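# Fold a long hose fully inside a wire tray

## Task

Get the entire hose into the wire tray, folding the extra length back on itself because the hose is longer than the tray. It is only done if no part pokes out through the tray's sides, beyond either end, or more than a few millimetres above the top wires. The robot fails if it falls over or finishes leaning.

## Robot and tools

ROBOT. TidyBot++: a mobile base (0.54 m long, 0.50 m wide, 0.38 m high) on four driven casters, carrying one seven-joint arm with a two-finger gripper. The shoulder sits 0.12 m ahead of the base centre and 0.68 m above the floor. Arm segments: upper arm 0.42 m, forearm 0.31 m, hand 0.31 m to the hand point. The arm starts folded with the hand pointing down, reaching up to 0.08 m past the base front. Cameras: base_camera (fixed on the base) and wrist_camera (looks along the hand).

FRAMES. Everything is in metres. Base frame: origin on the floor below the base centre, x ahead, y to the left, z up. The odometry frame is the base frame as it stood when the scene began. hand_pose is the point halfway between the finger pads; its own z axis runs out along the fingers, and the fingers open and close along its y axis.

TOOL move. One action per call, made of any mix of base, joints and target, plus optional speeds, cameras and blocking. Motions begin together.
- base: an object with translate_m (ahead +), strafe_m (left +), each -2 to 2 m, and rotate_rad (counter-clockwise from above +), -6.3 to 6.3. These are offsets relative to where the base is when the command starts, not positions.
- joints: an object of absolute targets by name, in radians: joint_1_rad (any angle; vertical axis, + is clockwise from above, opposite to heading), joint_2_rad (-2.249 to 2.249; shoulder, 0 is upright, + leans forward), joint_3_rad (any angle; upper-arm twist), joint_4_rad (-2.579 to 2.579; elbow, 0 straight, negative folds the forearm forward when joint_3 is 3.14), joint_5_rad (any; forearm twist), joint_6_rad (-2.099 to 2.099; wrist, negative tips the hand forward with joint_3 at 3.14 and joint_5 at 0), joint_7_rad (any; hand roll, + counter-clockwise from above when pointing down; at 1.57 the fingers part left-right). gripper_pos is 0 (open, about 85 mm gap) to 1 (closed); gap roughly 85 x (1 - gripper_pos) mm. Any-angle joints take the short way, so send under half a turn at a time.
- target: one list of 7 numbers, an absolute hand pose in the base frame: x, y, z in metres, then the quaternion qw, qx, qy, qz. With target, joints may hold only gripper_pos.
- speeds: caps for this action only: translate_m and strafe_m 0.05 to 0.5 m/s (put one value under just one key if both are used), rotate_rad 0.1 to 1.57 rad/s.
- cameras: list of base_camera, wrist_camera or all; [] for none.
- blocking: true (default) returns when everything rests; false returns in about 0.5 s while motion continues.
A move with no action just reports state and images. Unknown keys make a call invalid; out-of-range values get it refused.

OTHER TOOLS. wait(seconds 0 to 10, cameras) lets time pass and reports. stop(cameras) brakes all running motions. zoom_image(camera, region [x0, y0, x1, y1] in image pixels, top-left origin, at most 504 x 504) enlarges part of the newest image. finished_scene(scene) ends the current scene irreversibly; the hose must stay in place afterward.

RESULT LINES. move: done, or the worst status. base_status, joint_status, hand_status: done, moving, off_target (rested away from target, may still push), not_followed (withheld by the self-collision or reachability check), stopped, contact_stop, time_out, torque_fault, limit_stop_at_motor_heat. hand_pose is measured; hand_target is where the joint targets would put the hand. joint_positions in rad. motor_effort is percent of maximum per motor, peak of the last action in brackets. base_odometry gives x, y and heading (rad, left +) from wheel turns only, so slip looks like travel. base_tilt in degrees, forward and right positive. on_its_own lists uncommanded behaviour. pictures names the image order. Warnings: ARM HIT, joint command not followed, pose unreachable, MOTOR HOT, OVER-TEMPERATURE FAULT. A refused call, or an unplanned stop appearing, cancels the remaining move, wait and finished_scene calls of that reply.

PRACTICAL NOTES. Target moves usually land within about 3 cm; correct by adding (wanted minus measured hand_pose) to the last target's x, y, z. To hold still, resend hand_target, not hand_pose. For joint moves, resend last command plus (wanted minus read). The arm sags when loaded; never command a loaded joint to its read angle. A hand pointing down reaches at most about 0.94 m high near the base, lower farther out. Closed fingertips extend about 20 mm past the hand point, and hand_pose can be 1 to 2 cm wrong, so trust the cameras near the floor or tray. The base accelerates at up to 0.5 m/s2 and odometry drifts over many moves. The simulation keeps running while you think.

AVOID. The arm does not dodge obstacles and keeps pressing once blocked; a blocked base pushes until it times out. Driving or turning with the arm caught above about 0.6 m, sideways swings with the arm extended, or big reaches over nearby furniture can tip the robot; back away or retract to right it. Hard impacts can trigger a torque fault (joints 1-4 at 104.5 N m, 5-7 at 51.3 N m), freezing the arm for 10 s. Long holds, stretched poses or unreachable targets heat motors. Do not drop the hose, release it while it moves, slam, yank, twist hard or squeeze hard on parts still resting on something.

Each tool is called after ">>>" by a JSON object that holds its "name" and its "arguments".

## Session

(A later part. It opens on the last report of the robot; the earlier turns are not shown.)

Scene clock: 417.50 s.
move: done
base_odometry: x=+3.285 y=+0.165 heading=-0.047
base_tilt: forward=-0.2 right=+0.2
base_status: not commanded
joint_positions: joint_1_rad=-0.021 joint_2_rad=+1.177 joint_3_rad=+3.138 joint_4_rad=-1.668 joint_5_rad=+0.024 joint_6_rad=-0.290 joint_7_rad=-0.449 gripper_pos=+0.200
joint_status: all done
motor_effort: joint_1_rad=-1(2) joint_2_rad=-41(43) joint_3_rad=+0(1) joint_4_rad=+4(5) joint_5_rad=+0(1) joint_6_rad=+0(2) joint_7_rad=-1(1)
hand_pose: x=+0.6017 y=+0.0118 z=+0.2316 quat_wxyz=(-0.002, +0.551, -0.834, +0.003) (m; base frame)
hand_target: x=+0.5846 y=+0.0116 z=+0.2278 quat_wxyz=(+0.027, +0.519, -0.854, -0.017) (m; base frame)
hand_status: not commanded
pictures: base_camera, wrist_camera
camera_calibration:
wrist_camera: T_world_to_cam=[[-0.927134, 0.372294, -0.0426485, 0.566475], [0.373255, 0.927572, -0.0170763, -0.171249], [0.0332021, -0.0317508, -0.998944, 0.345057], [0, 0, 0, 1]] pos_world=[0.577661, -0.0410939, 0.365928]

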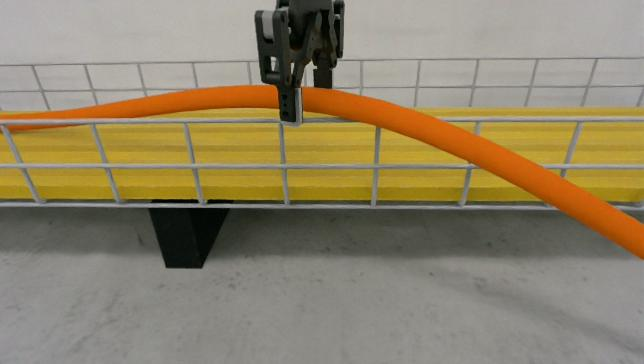

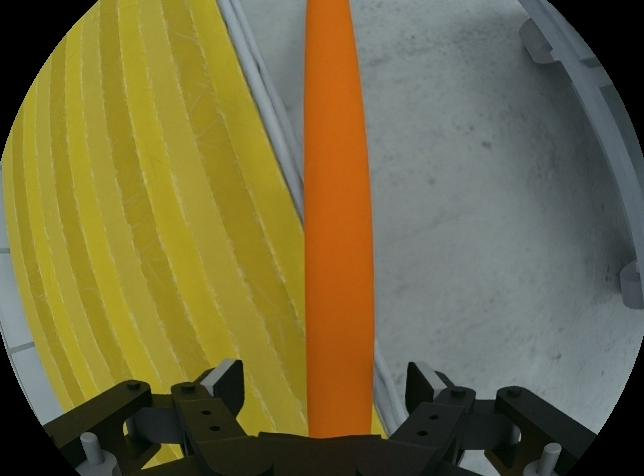

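>>> {"name": "move", "arguments": {"joints": {"gripper_pos": 0.93}, "cameras": []}}

>>> {"name": "move", "arguments": {"joints": {"joint_1_rad": 0, "joint_2_rad": 0.95, "joint_4_rad": -1.79, "joint_6_rad": -0.40}, "cameras": []}}

>>> {"name": "move", "arguments": {"base": {"translate_m": 0.15, "strafe_m": -0.06}, "joints": {"joint_7_rad": 0.0}, "speeds": {"translate_m": 0.25}}}

>>> {"name": "move", "arguments": {"joints": {"joint_1_rad": 0, "joint_2_rad": 1.39, "joint_4_rad": -1.39, "joint_6_rad": -0.40}}}

Scene clock: 425.63 s.
move: off_target
base_odometry: x=+3.285 y=+0.165 heading=-0.047
base_tilt: forward=-0.1 right=+0.1
base_status: not commanded
joint_positions: joint_1_rad=-0.022 joint_2_rad=+1.180 joint_3_rad=+3.136 joint_4_rad=-1.670 joint_5_rad=+0.024 joint_6_rad=-0.325 joint_7_rad=-0.449 gripper_pos=+0.754
joint_status: gripper_pos off_target (ended at +0.754, target +0.930)
motor_effort: joint_1_rad=+1(2) joint_2_rad=-42(45) joint_3_rad=+1(3) joint_4_rad=+7(11) joint_5_rad=+0(1) joint_6_rad=+3(7) joint_7_rad=-1(1)
hand_pose: x=+0.5874 y=+0.0129 z=+0.2297 quat_wxyz=(+0.015, +0.552, -0.834, -0.008) (m; base frame)
hand_target: x=+0.5846 y=+0.0116 z=+0.2278 quat_wxyz=(+0.027, +0.519, -0.854, -0.017) (m; base frame)
hand_status: not commanded
pictures: none
No camera images: "cameras" was empty.

Scene clock: 427.10 s.
move: done
base_odometry: x=+3.285 y=+0.165 heading=-0.047
base_tilt: forward=-0.1 right=+0.2
base_status: not commanded
joint_positions: joint_1_rad=-0.012 joint_2_rad=+0.951 joint_3_rad=+3.136 joint_4_rad=-1.772 joint_5_rad=+0.024 joint_6_rad=-0.326 joint_7_rad=-0.450 gripper_pos=+0.754
joint_status: all done
motor_effort: joint_1_rad=-1(1) joint_2_rad=-42(49) joint_3_rad=+0(1) joint_4_rad=+7(9) joint_5_rad=+0(1) joint_6_rad=+1(4) joint_7_rad=-1(1)
hand_pose: x=+0.6180 y=+0.0084 z=+0.3293 quat_wxyz=(-0.039, +0.547, -0.836, +0.026) (m; base frame)
hand_target: x=+0.5846 y=+0.0022 z=+0.3259 quat_wxyz=(-0.001, +0.511, -0.860, +0.000) (m; base frame)
hand_status: not commanded
pictures: none
No camera images: "cameras" was empty.

Scene clock: 428.57 s.
move: done
base_odometry: x=+3.432 y=+0.097 heading=-0.048
base_tilt: forward=-0.2 right=+0.2
base_status: done
joint_positions: joint_1_rad=-0.003 joint_2_rad=+0.951 joint_3_rad=+3.136 joint_4_rad=-1.785 joint_5_rad=+0.024 joint_6_rad=-0.336 joint_7_rad=-0.052 gripper_pos=+0.754
joint_status: all done
motor_effort: joint_1_rad=-1(3) joint_2_rad=-42(43) joint_3_rad=-1(2) joint_4_rad=+9(10) joint_5_rad=+2(2) joint_6_rad=+2(3) joint_7_rad=+1(2)
hand_pose: x=+0.6069 y=+0.0036 z=+0.3267 quat_wxyz=(-0.024, +0.698, -0.715, +0.025) (m; base frame)
hand_target: x=+0.5846 y=+0.0022 z=+0.3259 quat_wxyz=(-0.001, +0.707, -0.707, +0.000) (m; base frame)
hand_status: not commanded
pictures: base_camera, wrist_camera
camera_calibration:
wrist_camera: T_world_to_cam=[[-0.994605, 0.0012005, -0.103728, 0.640694], [0.00324985, 0.999803, -0.0195902, 0.0611314], [0.103684, -0.0198216, -0.994413, 0.395365], [0, 0, 0, 1]] pos_world=[0.596045, -0.0540517, 0.460811]

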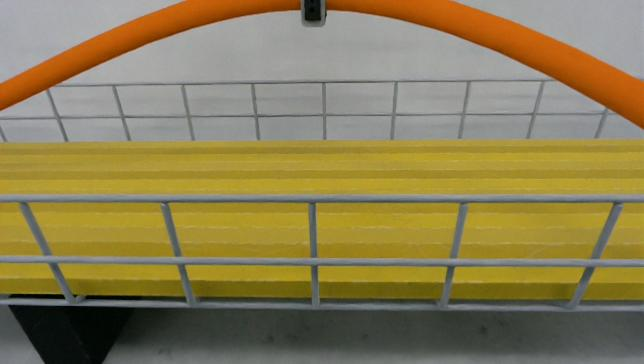

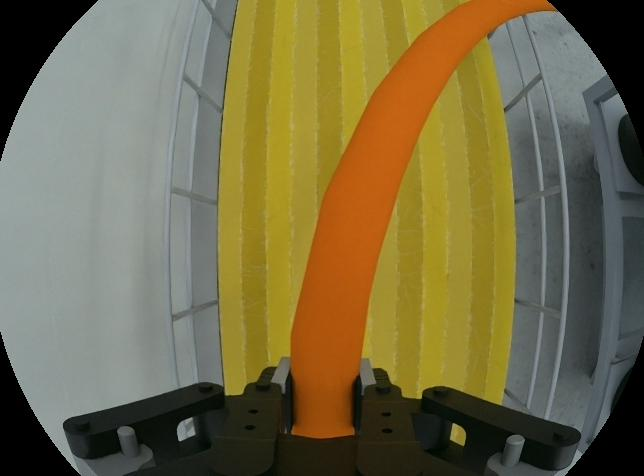

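Scene clock: 430.27 s.
move: done
base_odometry: x=+3.432 y=+0.097 heading=-0.048
base_tilt: forward=-0.2 right=+0.1
base_status: not commanded
joint_positions: joint_1_rad=-0.001 joint_2_rad=+1.374 joint_3_rad=+3.137 joint_4_rad=-1.428 joint_5_rad=+0.024 joint_6_rad=-0.344 joint_7_rad=-0.052 gripper_pos=+0.754
joint_status: all done
motor_effort: joint_1_rad=-2(3) joint_2_rad=-45(48) joint_3_rad=-2(3) joint_4_rad=+7(9) joint_5_rad=+1(2) joint_6_rad=+2(6) joint_7_rad=+1(2)
hand_pose: x=+0.6346 y=+0.0026 z=+0.1563 quat_wxyz=(+0.003, +0.698, -0.717, -0.001) (m; base frame)
hand_target: x=+0.6322 y=+0.0023 z=+0.1524 quat_wxyz=(+0.013, +0.707, -0.707, -0.014) (m; base frame)
hand_status: not commanded
pictures: base_camera, wrist_camera
camera_calibration:
wrist_camera: T_world_to_cam=[[-0.999547, 0.00496015, -0.0296848, 0.642145], [0.00556188, 0.99978, -0.0202227, 0.0574094], [0.029578, -0.0203787, -0.999355, 0.270787], [0, 0, 0, 1]] pos_world=[0.633526, -0.0550636, 0.290835]

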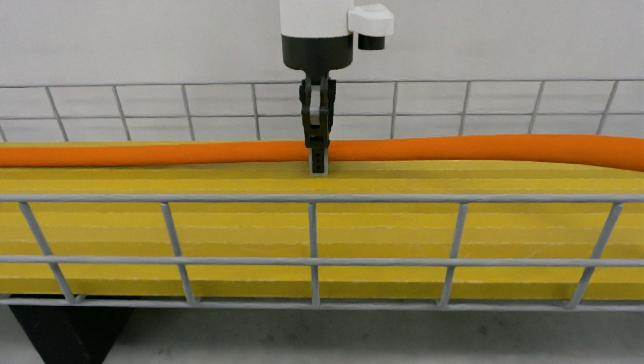

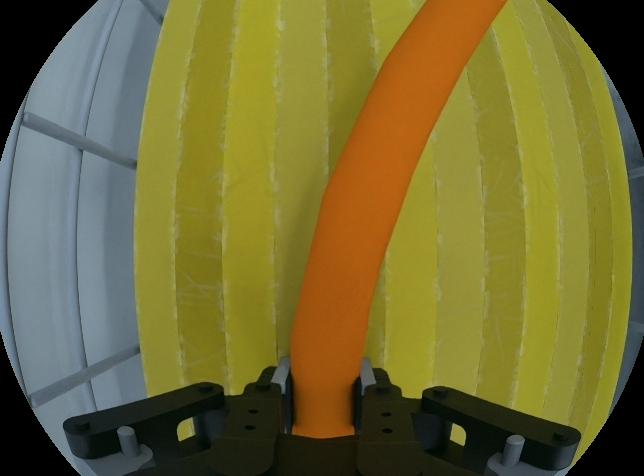

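>>> {"name": "move", "arguments": {"joints": {"gripper_pos": 0.45}, "cameras": []}}

>>> {"name": "move", "arguments": {"joints": {"joint_2_rad": 0.885, "joint_4_rad": -1.79, "joint_6_rad": -0.47, "gripper_pos": 0.2}, "cameras": []}}

>>> {"name": "move", "arguments": {"base": {"strafe_m": -0.40, "translate_m": -0.12}}}

Scene clock: 438.87 s.
move: done
base_odometry: x=+3.432 y=+0.097 heading=-0.048
base_tilt: forward=-0.2 right=+0.2
base_status: not commanded
joint_positions: joint_1_rad=-0.002 joint_2_rad=+1.374 joint_3_rad=+3.137 joint_4_rad=-1.415 joint_5_rad=+0.024 joint_6_rad=-0.344 joint_7_rad=-0.044 gripper_pos=+0.450
joint_status: all done
motor_effort: joint_1_rad=+1(3) joint_2_rad=-44(45) joint_3_rad=+1(2) joint_4_rad=+6(7) joint_5_rad=+0(2) joint_6_rad=+0(3) joint_7_rad=+0(1)
hand_pose: x=+0.6428 y=+0.0028 z=+0.1577 quat_wxyz=(-0.002, +0.700, -0.714, +0.004) (m; base frame)
hand_target: x=+0.6322 y=+0.0023 z=+0.1524 quat_wxyz=(+0.013, +0.707, -0.707, -0.014) (m; base frame)
hand_status: not commanded
pictures: none
No camera images: "cameras" was empty.

Scene clock: 440.60 s.
move: done
base_odometry: x=+3.432 y=+0.097 heading=-0.048
base_tilt: forward=-0.1 right=+0.2
base_status: not commanded
joint_positions: joint_1_rad=-0.002 joint_2_rad=+0.877 joint_3_rad=+3.137 joint_4_rad=-1.770 joint_5_rad=+0.024 joint_6_rad=-0.393 joint_7_rad=-0.044 gripper_pos=+0.200
joint_status: all done
motor_effort: joint_1_rad=+0(1) joint_2_rad=-38(49) joint_3_rad=-1(1) joint_4_rad=+8(9) joint_5_rad=+0(1) joint_6_rad=+1(1) joint_7_rad=-1(1)
hand_pose: x=+0.6236 y=+0.0022 z=+0.3648 quat_wxyz=(-0.035, +0.700, -0.712, +0.038) (m; base frame)
hand_target: x=+0.5850 y=+0.0022 z=+0.3562 quat_wxyz=(+0.001, +0.707, -0.707, -0.002) (m; base frame)
hand_status: not commanded
pictures: none
No camera images: "cameras" was empty.

Scene clock: 442.83 s.
move: done
base_odometry: x=+3.293 y=-0.296 heading=-0.048
base_tilt: forward=-0.1 right=+0.2
base_status: done
joint_positions: joint_1_rad=+0.005 joint_2_rad=+0.876 joint_3_rad=+3.139 joint_4_rad=-1.771 joint_5_rad=+0.024 joint_6_rad=-0.394 joint_7_rad=-0.044 gripper_pos=+0.200
joint_status: not commanded
motor_effort: joint_1_rad=+0(4) joint_2_rad=-39(40) joint_3_rad=+0(2) joint_4_rad=+8(8) joint_5_rad=+0(1) joint_6_rad=+1(1) joint_7_rad=+0(1)
hand_pose: x=+0.6224 y=-0.0024 z=+0.3645 quat_wxyz=(-0.033, +0.697, -0.715, +0.037) (m; base frame)
hand_target: x=+0.5850 y=+0.0022 z=+0.3562 quat_wxyz=(+0.001, +0.707, -0.707, -0.002) (m; base frame)
hand_status: not commanded
pictures: base_camera, wrist_camera
camera_calibration:
wrist_camera: T_world_to_cam=[[-0.990928, 0.00339791, -0.134352, 0.668865], [0.00663788, 0.999698, -0.023675, 0.067274], [0.134231, -0.024352, -0.990651, 0.410838], [0, 0, 0, 1]] pos_world=[0.607203, -0.0595217, 0.498453]

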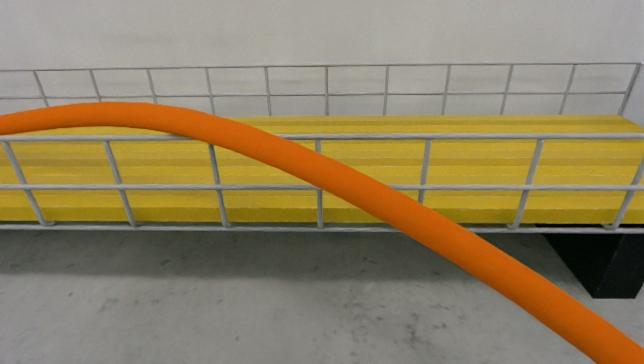

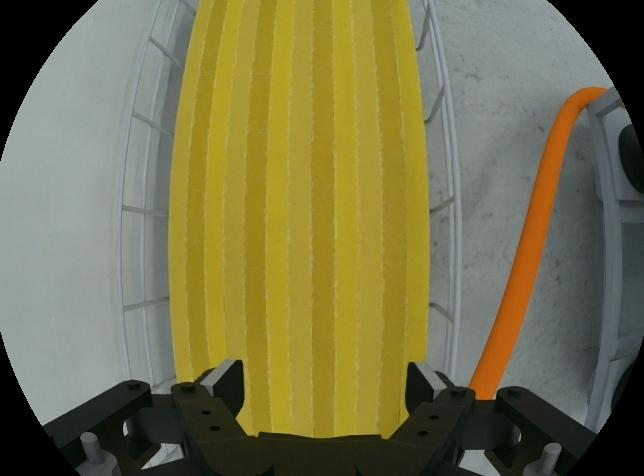

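>>> {"name": "move", "arguments": {"base": {"translate_m": -0.10}, "joints": {"joint_1_rad": 0, "joint_2_rad": 1.026, "joint_4_rad": -1.77, "joint_6_rad": -0.27, "joint_7_rad": -0.3}}}

Scene clock: 465.97 s.
move: done
base_odometry: x=+3.193 y=-0.291 heading=-0.049
base_tilt: forward=-0.2 right=+0.2
base_status: done
joint_positions: joint_1_rad=+0.005 joint_2_rad=+1.015 joint_3_rad=+3.139 joint_4_rad=-1.777 joint_5_rad=+0.024 joint_6_rad=-0.333 joint_7_rad=-0.248 gripper_pos=+0.200
joint_status: all done
motor_effort: joint_1_rad=-1(9) joint_2_rad=-39(48) joint_3_rad=+0(4) joint_4_rad=+4(11) joint_5_rad=+0(1) joint_6_rad=+0(3) joint_7_rad=-1(1)
hand_pose: x=+0.5893 y=-0.0016 z=+0.2973 quat_wxyz=(-0.005, +0.622, -0.783, +0.007) (m; base frame)
hand_target: x=+0.6089 y=+0.0023 z=+0.2937 quat_wxyz=(-0.031, +0.593, -0.804, +0.022) (m; base frame)
hand_status: not commanded
pictures: base_camera, wrist_camera
camera_calibration:
wrist_camera: T_world_to_cam=[[-0.977342, 0.205099, -0.0523128, 0.594981], [0.206308, 0.978306, -0.0188252, -0.0541181], [0.0473169, -0.0291912, -0.998453, 0.402244], [0, 0, 0, 1]] pos_world=[0.573632, -0.0573437, 0.431728]

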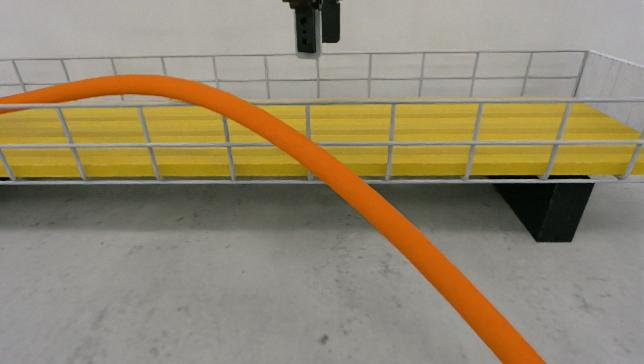

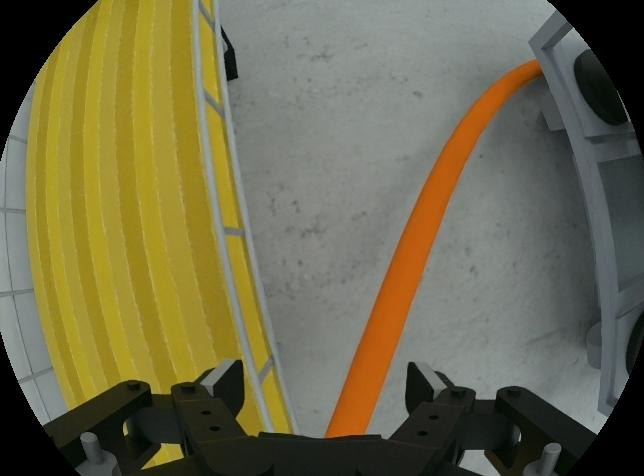

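>>> {"name": "move", "arguments": {"joints": {"joint_1_rad": 0, "joint_2_rad": 1.298, "joint_4_rad": -1.725, "joint_6_rad": -0.04, "joint_7_rad": -0.6}}}

Scene clock: 482.77 s.
move: done
base_odometry: x=+3.193 y=-0.291 heading=-0.049
base_tilt: forward=-0.1 right=+0.1
base_status: not commanded
joint_positions: joint_1_rad=+0.005 joint_2_rad=+1.285 joint_3_rad=+3.139 joint_4_rad=-1.746 joint_5_rad=+0.024 joint_6_rad=-0.120 joint_7_rad=-0.546 gripper_pos=+0.200
joint_status: all done
motor_effort: joint_1_rad=+0(1) joint_2_rad=-39(42) joint_3_rad=+0(1) joint_4_rad=+1(6) joint_5_rad=+0(1) joint_6_rad=+0(1) joint_7_rad=+0(2)
hand_pose: x=+0.5546 y=+0.0002 z=+0.1769 quat_wxyz=(+0.004, +0.499, -0.867, -0.002) (m; base frame)
hand_target: x=+0.5858 y=+0.0023 z=+0.1727 quat_wxyz=(-0.035, +0.466, -0.884, +0.018) (m; base frame)
hand_status: not commanded
pictures: base_camera, wrist_camera
camera_calibration:
wrist_camera: T_world_to_cam=[[-0.87511, 0.483167, -0.0270527, 0.493176], [0.483739, 0.874954, -0.0212619, -0.204413], [0.0133968, -0.031693, -0.999408, 0.302703], [0, 0, 0, 1]] pos_world=[0.526411, -0.049841, 0.311519]

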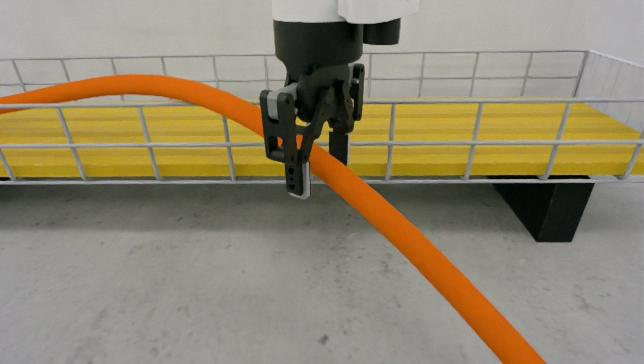

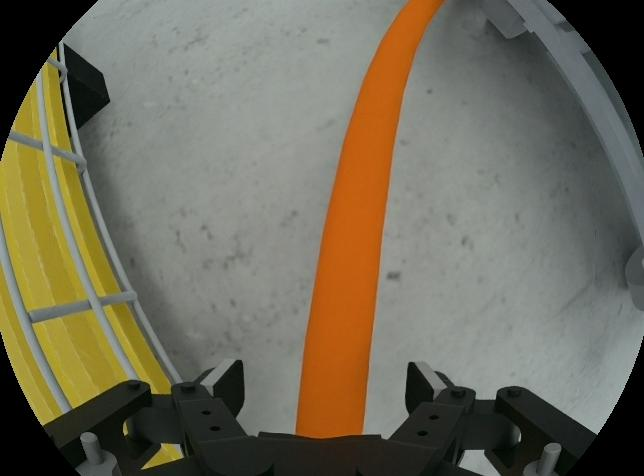

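>>> {"name": "move", "arguments": {"joints": {"gripper_pos": 0.93}, "cameras": []}}

>>> {"name": "move", "arguments": {"joints": {"joint_1_rad": 0, "joint_2_rad": 0.95, "joint_4_rad": -1.79, "joint_6_rad": -0.40}}}

Scene clock: 487.03 s.
move: off_target
base_odometry: x=+3.193 y=-0.291 heading=-0.049
base_tilt: forward=-0.1 right=+0.1
base_status: not commanded
joint_positions: joint_1_rad=+0.005 joint_2_rad=+1.285 joint_3_rad=+3.139 joint_4_rad=-1.746 joint_5_rad=+0.024 joint_6_rad=-0.118 joint_7_rad=-0.549 gripper_pos=+0.750
joint_status: gripper_pos off_target (ended at +0.750, target +0.930)
motor_effort: joint_1_rad=-1(2) joint_2_rad=-40(40) joint_3_rad=-1(1) joint_4_rad=+2(3) joint_5_rad=+0(1) joint_6_rad=+1(1) joint_7_rad=+0(1)
hand_pose: x=+0.5550 y=+0.0003 z=+0.1769 quat_wxyz=(+0.003, +0.498, -0.867, -0.002) (m; base frame)
hand_target: x=+0.5858 y=+0.0023 z=+0.1727 quat_wxyz=(-0.035, +0.466, -0.884, +0.018) (m; base frame)
hand_status: not commanded
pictures: none
No camera images: "cameras" was empty.

Scene clock: 488.50 s.
move: done
base_odometry: x=+3.193 y=-0.291 heading=-0.049
base_tilt: forward=-0.2 right=+0.1
base_status: not commanded
joint_positions: joint_1_rad=+0.005 joint_2_rad=+0.963 joint_3_rad=+3.139 joint_4_rad=-1.783 joint_5_rad=+0.024 joint_6_rad=-0.331 joint_7_rad=-0.553 gripper_pos=+0.750
joint_status: all done
motor_effort: joint_1_rad=+0(3) joint_2_rad=-44(48) joint_3_rad=+0(4) joint_4_rad=+8(9) joint_5_rad=+0(1) joint_6_rad=+2(4) joint_7_rad=+0(1)
hand_pose: x=+0.6059 y=-0.0018 z=+0.3213 quat_wxyz=(-0.027, +0.495, -0.868, +0.019) (m; base frame)
hand_target: x=+0.5846 y=+0.0022 z=+0.3259 quat_wxyz=(-0.001, +0.467, -0.884, +0.000) (m; base frame)
hand_status: not commanded
pictures: base_camera, wrist_camera
camera_calibration:
wrist_camera: T_world_to_cam=[[-0.866984, 0.489322, -0.094352, 0.55969], [0.490667, 0.87129, 0.00996397, -0.238637], [0.0870836, -0.0376569, -0.995489, 0.400358], [0, 0, 0, 1]] pos_world=[0.567469, -0.0508702, 0.453738]

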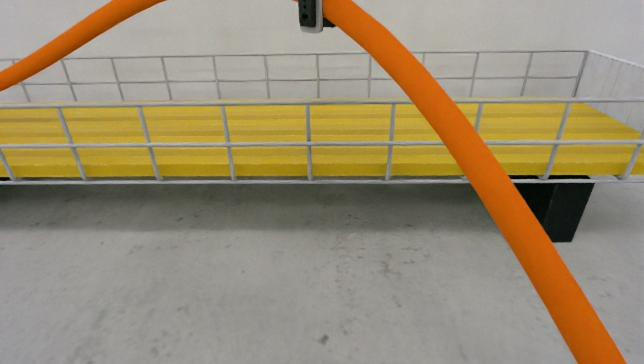

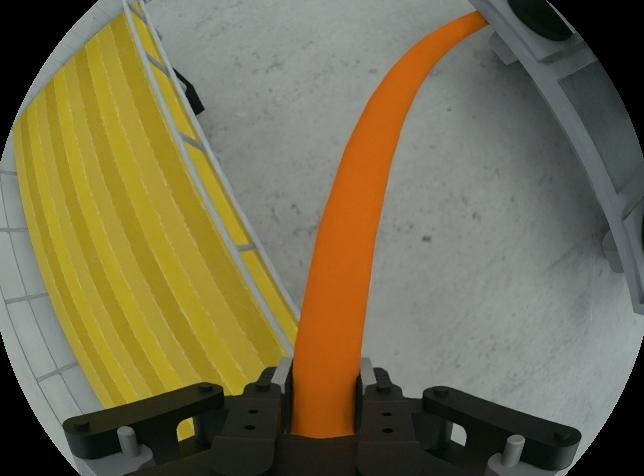

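>>> {"name": "move", "arguments": {"base": {"translate_m": 0.22}, "joints": {"joint_1_rad": 0.25, "joint_7_rad": 0.25}, "speeds": {"translate_m": 0.25}}}

Scene clock: 495.60 s.
move: done
base_odometry: x=+3.413 y=-0.302 heading=-0.051
base_tilt: forward=-0.2 right=+0.2
base_status: done
joint_positions: joint_1_rad=+0.251 joint_2_rad=+0.957 joint_3_rad=+3.140 joint_4_rad=-1.804 joint_5_rad=+0.024 joint_6_rad=-0.354 joint_7_rad=+0.183 gripper_pos=+0.750
joint_status: all done
motor_effort: joint_1_rad=-2(4) joint_2_rad=-43(50) joint_3_rad=-3(3) joint_4_rad=+8(15) joint_5_rad=+1(2) joint_6_rad=+3(8) joint_7_rad=+1(3)
hand_pose: x=+0.5729 y=-0.1168 z=+0.3209 quat_wxyz=(-0.004, +0.691, -0.723, +0.013) (m; base frame)
hand_target: x=+0.5707 y=-0.1130 z=+0.3259 quat_wxyz=(-0.001, +0.707, -0.707, +0.000) (m; base frame)
hand_status: not commanded
pictures: base_camera, wrist_camera
camera_calibration:
wrist_camera: T_world_to_cam=[[-0.998044, 0.022101, -0.05848, 0.596298], [0.023878, 0.999269, -0.0298645, 0.172976], [0.0577772, -0.0312025, -0.997842, 0.416757], [0, 0, 0, 1]] pos_world=[0.566922, -0.173025, 0.455895]

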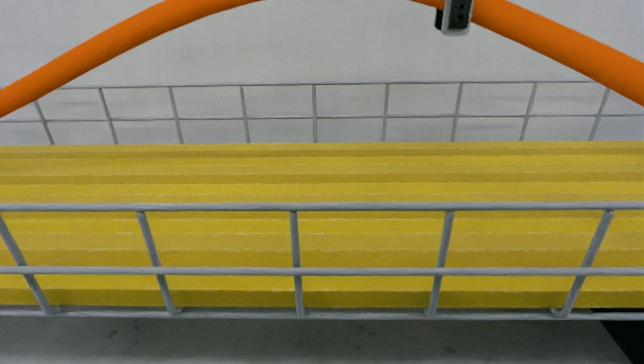

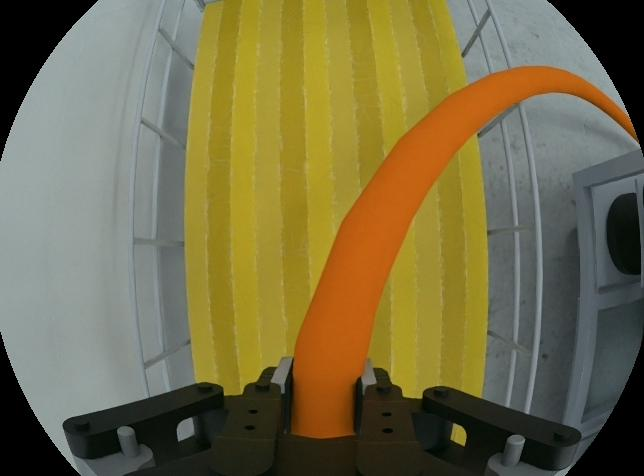

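>>> {"name": "move", "arguments": {"joints": {"joint_1_rad": 0.29, "joint_2_rad": 1.39, "joint_4_rad": -1.41, "joint_6_rad": -0.40}}}

Scene clock: 500.93 s.
move: off_target
base_odometry: x=+3.413 y=-0.302 heading=-0.051
base_tilt: forward=-0.2 right=+0.1
base_status: not commanded
joint_positions: joint_1_rad=+0.280 joint_2_rad=+1.368 joint_3_rad=+3.140 joint_4_rad=-1.449 joint_5_rad=+0.024 joint_6_rad=-0.354 joint_7_rad=+0.186 gripper_pos=+0.750
joint_status: joint_4_rad off_target (ended at -1.449, target -1.410); the others done
motor_effort: joint_1_rad=-1(3) joint_2_rad=-43(45) joint_3_rad=-2(3) joint_4_rad=+7(9) joint_5_rad=+1(2) joint_6_rad=+3(4) joint_7_rad=+1(2)
hand_pose: x=+0.6022 y=-0.1393 z=+0.1572 quat_wxyz=(+0.011, +0.681, -0.732, -0.011) (m; base frame)
hand_target: x=+0.5998 y=-0.1411 z=+0.1505 quat_wxyz=(+0.014, +0.693, -0.721, -0.026) (m; base frame)
hand_status: not commanded
pictures: base_camera, wrist_camera
camera_calibration:
wrist_camera: T_world_to_cam=[[-0.998768, 0.0494581, -0.00399705, 0.612127], [0.0495191, 0.998629, -0.0169662, 0.172288], [0.00315246, -0.0171432, -0.999848, 0.286191], [0, 0, 0, 1]] pos_world=[0.601939, -0.19742, 0.291517]

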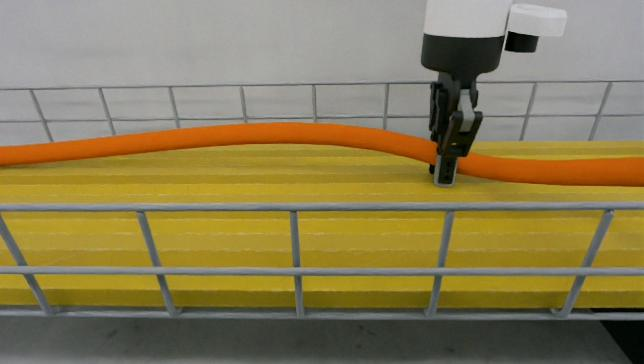

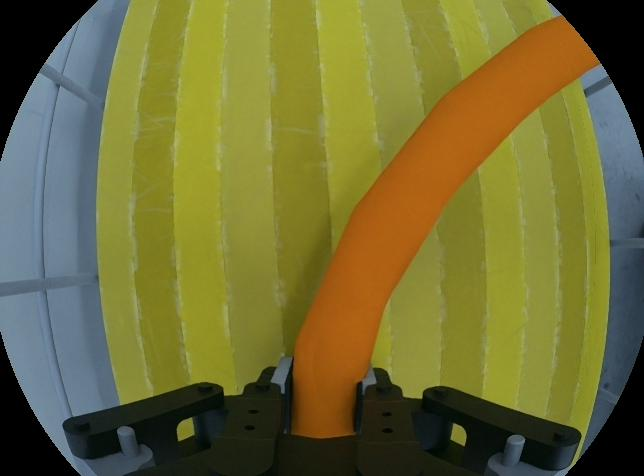

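>>> {"name": "move", "arguments": {"joints": {"gripper_pos": 0.45}, "cameras": []}}

>>> {"name": "move", "arguments": {"joints": {"joint_2_rad": 0.8, "joint_4_rad": -1.7, "joint_6_rad": -0.47, "gripper_pos": 0.2}}}

>>> {"name": "move", "arguments": {"joints": {"joint_1_rad": 1.3, "joint_2_rad": 0.3, "joint_4_rad": -1.6, "joint_6_rad": -0.8, "joint_7_rad": 1.57}}}

Scene clock: 509.03 s.
move: done
base_odometry: x=+3.413 y=-0.302 heading=-0.051
base_tilt: forward=-0.2 right=+0.2
base_status: not commanded
joint_positions: joint_1_rad=+0.280 joint_2_rad=+1.369 joint_3_rad=+3.137 joint_4_rad=-1.437 joint_5_rad=+0.024 joint_6_rad=-0.354 joint_7_rad=+0.202 gripper_pos=+0.450
joint_status: all done
motor_effort: joint_1_rad=+0(1) joint_2_rad=-44(44) joint_3_rad=+1(2) joint_4_rad=+6(8) joint_5_rad=+1(2) joint_6_rad=+1(3) joint_7_rad=-1(2)
hand_pose: x=+0.6097 y=-0.1398 z=+0.1582 quat_wxyz=(+0.006, +0.688, -0.726, -0.007) (m; base frame)
hand_target: x=+0.5998 y=-0.1411 z=+0.1505 quat_wxyz=(+0.014, +0.693, -0.721, -0.026) (m; base frame)
hand_status: not commanded
pictures: none
No camera images: "cameras" was empty.

Scene clock: 511.13 s.
move: done
base_odometry: x=+3.413 y=-0.302 heading=-0.051
base_tilt: forward=-0.1 right=+0.2
base_status: not commanded
joint_positions: joint_1_rad=+0.280 joint_2_rad=+0.784 joint_3_rad=+3.137 joint_4_rad=-1.682 joint_5_rad=+0.024 joint_6_rad=-0.404 joint_7_rad=+0.202 gripper_pos=+0.200
joint_status: all done
motor_effort: joint_1_rad=-1(1) joint_2_rad=-40(51) joint_3_rad=+0(1) joint_4_rad=+10(14) joint_5_rad=+0(1) joint_6_rad=+2(5) joint_7_rad=-1(1)
hand_pose: x=+0.6740 y=-0.1588 z=+0.4349 quat_wxyz=(-0.066, +0.681, -0.719, +0.118) (m; base frame)
hand_target: x=+0.6401 y=-0.1532 z=+0.4164 quat_wxyz=(-0.043, +0.691, -0.718, +0.074) (m; base frame)
hand_status: not commanded
pictures: base_camera, wrist_camera
camera_calibration:
wrist_camera: T_world_to_cam=[[-0.956128, 0.0195941, -0.292294, 0.777767], [0.0471883, 0.995033, -0.0876559, 0.224699], [0.289124, -0.0976031, -0.952303, 0.337068], [0, 0, 0, 1]] pos_world=[0.635587, -0.205924, 0.568023]

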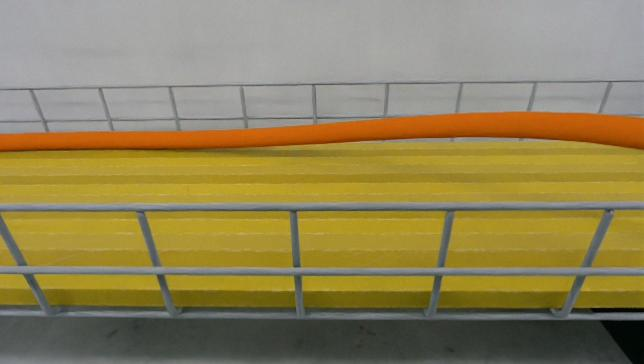

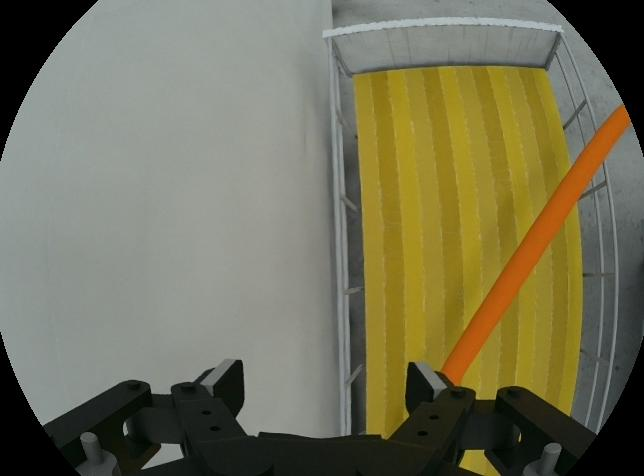

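Scene clock: 513.80 s.
move: done
base_odometry: x=+3.413 y=-0.302 heading=-0.051
base_tilt: forward=-0.2 right=+0.2
base_status: not commanded
joint_positions: joint_1_rad=+1.292 joint_2_rad=+0.296 joint_3_rad=+3.139 joint_4_rad=-1.625 joint_5_rad=+0.024 joint_6_rad=-0.719 joint_7_rad=+1.516 gripper_pos=+0.200
joint_status: all done
motor_effort: joint_1_rad=-1(4) joint_2_rad=-31(42) joint_3_rad=+0(2) joint_4_rad=+17(18) joint_5_rad=+0(1) joint_6_rad=+4(5) joint_7_rad=+0(2)
hand_pose: x=+0.2732 y=-0.5464 z=+0.7035 quat_wxyz=(+0.151, +0.762, -0.598, +0.197) (m; base frame)
hand_target: x=+0.2695 y=-0.5341 z=+0.7007 quat_wxyz=(+0.132, +0.777, -0.590, +0.175) (m; base frame)
hand_status: not commanded
pictures: base_camera, wrist_camera
camera_calibration:
wrist_camera: T_world_to_cam=[[-0.961473, -0.273809, -0.0244531, 0.133387], [-0.226145, 0.838394, -0.495938, 0.929122], [0.156293, -0.471301, -0.868014, 0.443686], [0, 0, 0, 1]] pos_world=[0.269019, -0.533338, 0.849174]

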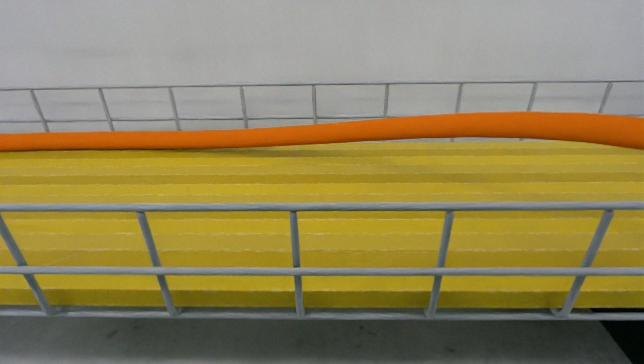

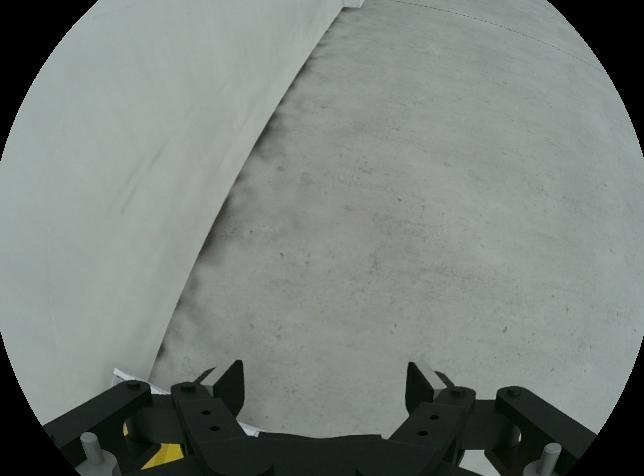

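>>> {"name": "move", "arguments": {"joints": {"joint_1_rad": 1.8, "joint_2_rad": 0.2, "joint_4_rad": -1.5, "joint_6_rad": -1.35, "joint_7_rad": 1.57}, "cameras": ["wrist_camera"]}}

Scene clock: 519.60 s.
move: done
base_odometry: x=+3.413 y=-0.302 heading=-0.051
base_tilt: forward=-0.2 right=+0.2
base_status: not commanded
joint_positions: joint_1_rad=+1.790 joint_2_rad=+0.199 joint_3_rad=+3.140 joint_4_rad=-1.525 joint_5_rad=+0.024 joint_6_rad=-1.269 joint_7_rad=+1.518 gripper_pos=+0.200
joint_status: all done
motor_effort: joint_1_rad=+0(3) joint_2_rad=-26(32) joint_3_rad=+0(2) joint_4_rad=+16(18) joint_5_rad=+0(1) joint_6_rad=+1(5) joint_7_rad=+0(1)
hand_pose: x=+0.0183 y=-0.4283 z=+0.7385 quat_wxyz=(+0.064, +0.606, -0.792, +0.039) (m; base frame)
hand_target: x=+0.0246 y=-0.4132 z=+0.7437 quat_wxyz=(+0.036, +0.621, -0.782, +0.029) (m; base frame)
hand_status: not commanded
pictures: wrist_camera
camera_calibration:
wrist_camera: T_world_to_cam=[[-0.971348, 0.237157, -0.0154939, 0.13399], [0.236404, 0.957443, -0.165579, 0.588387], [-0.0244338, -0.164498, -0.986075, 0.791469], [0, 0, 0, 1]] pos_world=[0.0103929, -0.464929, 0.879948]

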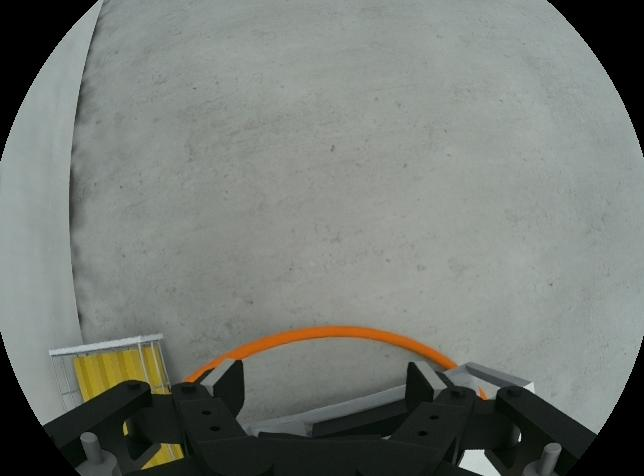

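>>> {"name": "move", "arguments": {"base": {"strafe_m": 0.6}, "joints": {"joint_1_rad": 2.2}, "speeds": {"strafe_m": 0.3}, "cameras": ["wrist_camera"]}}

Scene clock: 528.37 s.
move: done
base_odometry: x=+3.444 y=+0.298 heading=-0.051
base_tilt: forward=-0.2 right=+0.2
base_status: done
joint_positions: joint_1_rad=+2.193 joint_2_rad=+0.193 joint_3_rad=+3.141 joint_4_rad=-1.522 joint_5_rad=+0.024 joint_6_rad=-1.274 joint_7_rad=+1.518 gripper_pos=+0.200
joint_status: all done
motor_effort: joint_1_rad=+0(3) joint_2_rad=-26(29) joint_3_rad=+0(2) joint_4_rad=+16(17) joint_5_rad=+0(1) joint_6_rad=+1(2) joint_7_rad=-1(1)
hand_pose: x=-0.1413 y=-0.3535 z=+0.7418 quat_wxyz=(+0.072, +0.435, -0.897, +0.026) (m; base frame)
hand_target: x=-0.1288 y=-0.3438 z=+0.7437 quat_wxyz=(+0.041, +0.453, -0.890, +0.021) (m; base frame)
hand_status: not commanded
pictures: wrist_camera
camera_calibration:
wrist_camera: T_world_to_cam=[[-0.800073, 0.599704, -0.0154179, 0.113561], [0.593265, 0.787148, -0.168628, 0.547488], [-0.0889909, -0.144062, -0.985559, 0.800939], [0, 0, 0, 1]] pos_world=[-0.162672, -0.383672, 0.883446]

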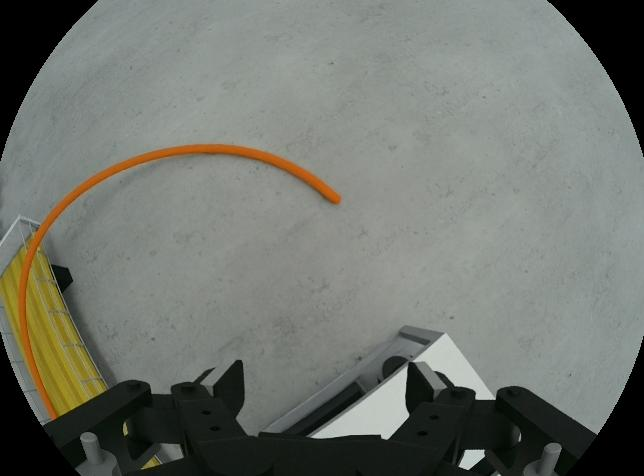

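>>> {"name": "move", "arguments": {"base": {"translate_m": -1.0, "rotate_rad": 0.0}, "joints": {"joint_1_rad": 0, "joint_2_rad": 0.9, "joint_4_rad": -1.75, "joint_6_rad": -0.5, "joint_7_rad": 0.0}, "cameras": []}}

>>> {"name": "move", "arguments": {"base": {"strafe_m": -0.57}}}

Scene clock: 573.67 s.
move: done
base_odometry: x=+2.445 y=+0.348 heading=-0.050
base_tilt: forward=-0.2 right=+0.2
base_status: done
joint_positions: joint_1_rad=+0.006 joint_2_rad=+0.877 joint_3_rad=+3.141 joint_4_rad=-1.733 joint_5_rad=+0.024 joint_6_rad=-0.580 joint_7_rad=+0.054 gripper_pos=+0.200
joint_status: all done
motor_effort: joint_1_rad=+0(3) joint_2_rad=-38(40) joint_3_rad=+0(2) joint_4_rad=+7(17) joint_5_rad=+0(1) joint_6_rad=-1(3) joint_7_rad=+0(2)
hand_pose: x=+0.5865 y=-0.0049 z=+0.3688 quat_wxyz=(+0.021, +0.731, -0.682, -0.014) (m; base frame)
hand_target: x=+0.5944 y=+0.0022 z=+0.3550 quat_wxyz=(+0.003, +0.707, -0.707, -0.003) (m; base frame)
hand_status: not commanded
pictures: none
No camera images: "cameras" was empty.

Scene clock: 576.17 s.
move: done
base_odometry: x=+2.416 y=-0.221 heading=-0.051
base_tilt: forward=-0.2 right=+0.2
base_status: done
joint_positions: joint_1_rad=+0.004 joint_2_rad=+0.879 joint_3_rad=+3.140 joint_4_rad=-1.734 joint_5_rad=+0.024 joint_6_rad=-0.578 joint_7_rad=+0.052 gripper_pos=+0.200
joint_status: not commanded
motor_effort: joint_1_rad=-1(3) joint_2_rad=-38(39) joint_3_rad=+0(2) joint_4_rad=+6(8) joint_5_rad=+0(1) joint_6_rad=+0(1) joint_7_rad=+0(1)
hand_pose: x=+0.5866 y=-0.0039 z=+0.3681 quat_wxyz=(+0.021, +0.731, -0.682, -0.014) (m; base frame)
hand_target: x=+0.5944 y=+0.0022 z=+0.3550 quat_wxyz=(+0.003, +0.707, -0.707, -0.003) (m; base frame)
hand_status: not commanded
pictures: base_camera, wrist_camera
camera_calibration:
wrist_camera: T_world_to_cam=[[-0.995735, -0.0910946, 0.0145813, 0.581538], [-0.0914352, 0.995505, -0.0247022, 0.126957], [-0.0122655, -0.0259301, -0.999589, 0.508296], [0, 0, 0, 1]] pos_world=[0.596901, -0.0602309, 0.502743]

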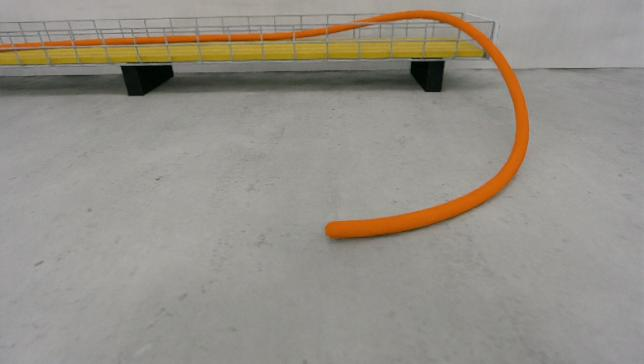

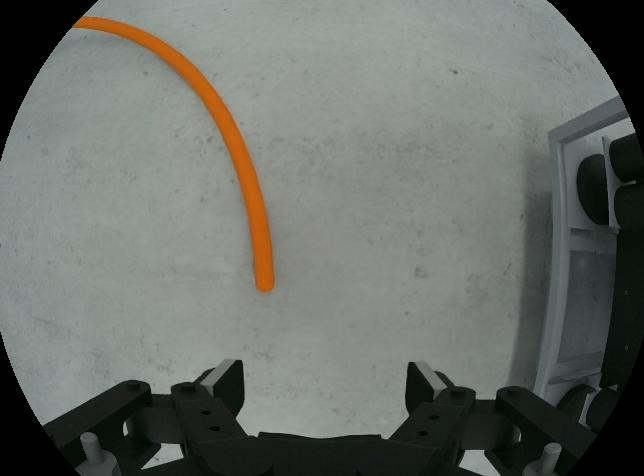

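>>> {"name": "move", "arguments": {"base": {"translate_m": 0.035, "strafe_m": -0.055}, "joints": {"joint_1_rad": 0, "joint_2_rad": 1.475, "joint_4_rad": -1.337, "joint_6_rad": -0.28, "joint_7_rad": 0.1}}}

Scene clock: 586.20 s.
move: done
base_odometry: x=+2.448 y=-0.278 heading=-0.052
base_tilt: forward=-0.1 right=+0.2
base_status: done
joint_positions: joint_1_rad=+0.005 joint_2_rad=+1.458 joint_3_rad=+3.141 joint_4_rad=-1.361 joint_5_rad=+0.024 joint_6_rad=-0.360 joint_7_rad=+0.052 gripper_pos=+0.200
joint_status: all done
motor_effort: joint_1_rad=-1(4) joint_2_rad=-43(47) joint_3_rad=-1(2) joint_4_rad=+4(8) joint_5_rad=+0(1) joint_6_rad=-1(2) joint_7_rad=+0(1)
hand_pose: x=+0.6253 y=-0.0034 z=+0.1201 quat_wxyz=(+0.016, +0.731, -0.682, -0.011) (m; base frame)
hand_target: x=+0.6550 y=+0.0023 z=+0.1137 quat_wxyz=(-0.017, +0.741, -0.671, +0.018) (m; base frame)
hand_status: not commanded
pictures: base_camera, wrist_camera
camera_calibration:
wrist_camera: T_world_to_cam=[[-0.995732, -0.0922465, 0.00290831, 0.625132], [-0.0922879, 0.995499, -0.0215385, 0.123979], [-0.000908367, -0.021715, -0.999764, 0.25391], [0, 0, 0, 1]] pos_world=[0.634137, -0.0602415, 0.254702]

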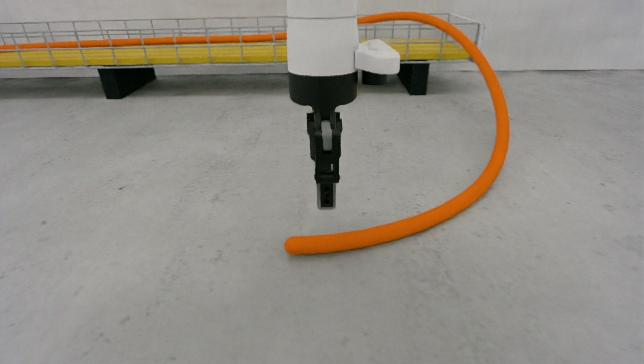

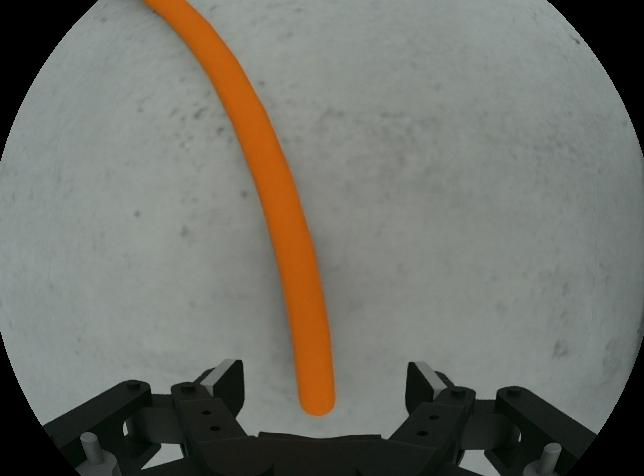

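>>> {"name": "move", "arguments": {"joints": {"joint_1_rad": 0, "joint_2_rad": 1.69, "joint_4_rad": -1.11, "joint_6_rad": -0.27, "joint_7_rad": 0.2}}}

>>> {"name": "move", "arguments": {"joints": {"gripper_pos": 0.93}, "cameras": []}}

>>> {"name": "move", "arguments": {"joints": {"joint_1_rad": 0, "joint_2_rad": 0.9, "joint_4_rad": -1.83, "joint_6_rad": -0.42, "joint_7_rad": 0.1}}}

Scene clock: 591.97 s.
move: done
base_odometry: x=+2.448 y=-0.278 heading=-0.052
base_tilt: forward=-0.2 right=+0.2
base_status: not commanded
joint_positions: joint_1_rad=+0.005 joint_2_rad=+1.677 joint_3_rad=+3.141 joint_4_rad=-1.132 joint_5_rad=+0.024 joint_6_rad=-0.346 joint_7_rad=+0.147 gripper_pos=+0.200
joint_status: all done
motor_effort: joint_1_rad=+0(1) joint_2_rad=-44(47) joint_3_rad=+0(1) joint_4_rad=+4(6) joint_5_rad=+0(1) joint_6_rad=+0(1) joint_7_rad=+0(1)
hand_pose: x=+0.6355 y=-0.0033 z=+0.0286 quat_wxyz=(+0.008, +0.763, -0.646, -0.003) (m; base frame)
hand_target: x=+0.6643 y=+0.0023 z=+0.0251 quat_wxyz=(-0.023, +0.774, -0.633, +0.027) (m; base frame)
hand_status: not commanded
pictures: base_camera, wrist_camera
camera_calibration:
wrist_camera: T_world_to_cam=[[-0.982315, -0.186228, -0.019426, 0.62733], [-0.185798, 0.982341, -0.0220097, 0.182296], [0.0231818, -0.0180111, -0.999569, 0.147136], [0, 0, 0, 1]] pos_world=[0.646694, -0.0596005, 0.163271]

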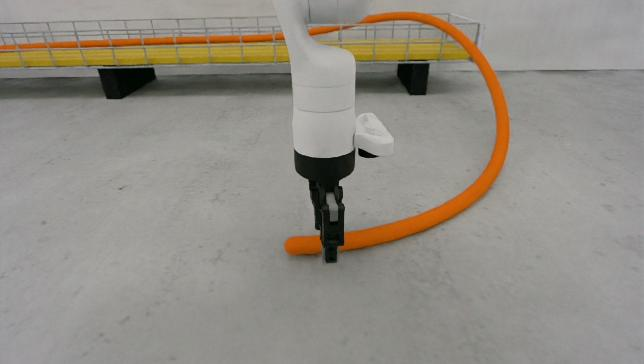

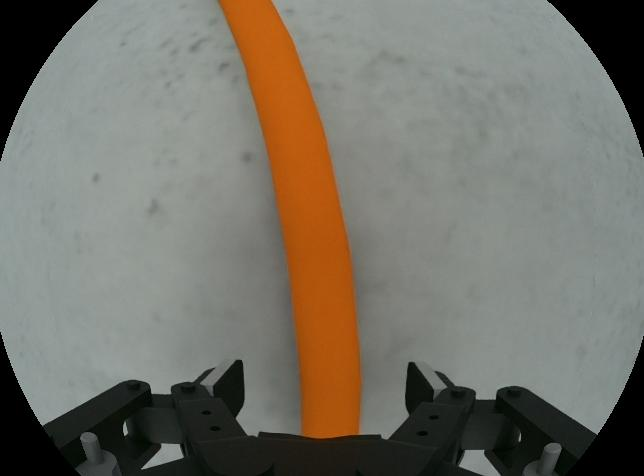

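Scene clock: 592.93 s.
move: off_target
base_odometry: x=+2.448 y=-0.278 heading=-0.052
base_tilt: forward=-0.2 right=+0.2
base_status: not commanded
joint_positions: joint_1_rad=+0.005 joint_2_rad=+1.677 joint_3_rad=+3.141 joint_4_rad=-1.132 joint_5_rad=+0.024 joint_6_rad=-0.346 joint_7_rad=+0.148 gripper_pos=+0.764
joint_status: gripper_pos off_target (ended at +0.764, target +0.930)
motor_effort: joint_1_rad=-1(1) joint_2_rad=-44(44) joint_3_rad=+0(1) joint_4_rad=+4(5) joint_5_rad=+0(1) joint_6_rad=+0(1) joint_7_rad=+0(1)
hand_pose: x=+0.6355 y=-0.0033 z=+0.0286 quat_wxyz=(+0.008, +0.763, -0.646, -0.003) (m; base frame)
hand_target: x=+0.6643 y=+0.0023 z=+0.0251 quat_wxyz=(-0.023, +0.774, -0.633, +0.027) (m; base frame)
hand_status: not commanded
pictures: none
No camera images: "cameras" was empty.

Scene clock: 595.00 s.
move: done
base_odometry: x=+2.448 y=-0.278 heading=-0.052
base_tilt: forward=-0.1 right=+0.2
base_status: not commanded
joint_positions: joint_1_rad=+0.005 joint_2_rad=+0.904 joint_3_rad=+3.141 joint_4_rad=-1.814 joint_5_rad=+0.024 joint_6_rad=-0.351 joint_7_rad=+0.148 gripper_pos=+0.764
joint_status: all done
motor_effort: joint_1_rad=-1(1) joint_2_rad=-40(51) joint_3_rad=+0(1) joint_4_rad=+7(8) joint_5_rad=+1(1) joint_6_rad=+1(3) joint_7_rad=+0(2)
hand_pose: x=+0.6017 y=-0.0032 z=+0.3451 quat_wxyz=(-0.020, +0.763, -0.646, +0.031) (m; base frame)
hand_target: x=+0.5718 y=+0.0022 z=+0.3440 quat_wxyz=(+0.002, +0.742, -0.671, -0.004) (m; base frame)
hand_status: not commanded
pictures: base_camera, wrist_camera
camera_calibration:
wrist_camera: T_world_to_cam=[[-0.976758, -0.186917, -0.104912, 0.626461], [-0.183799, 0.982201, -0.0387219, 0.18744], [0.110283, -0.0185391, -0.993727, 0.409866], [0, 0, 0, 1]] pos_world=[0.60115, -0.0594098, 0.480277]

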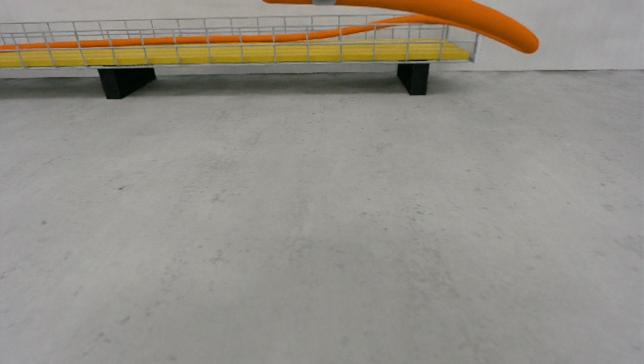

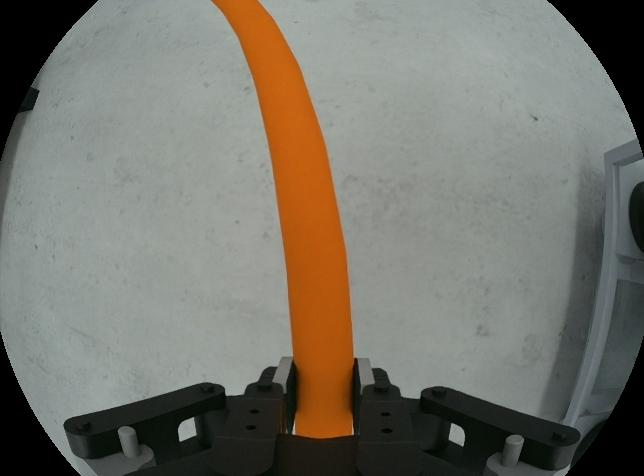

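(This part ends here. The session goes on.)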